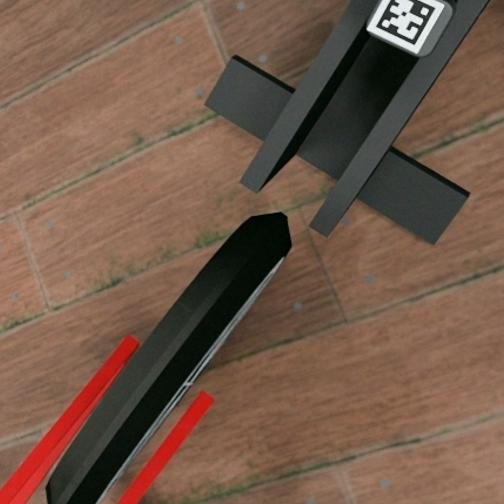

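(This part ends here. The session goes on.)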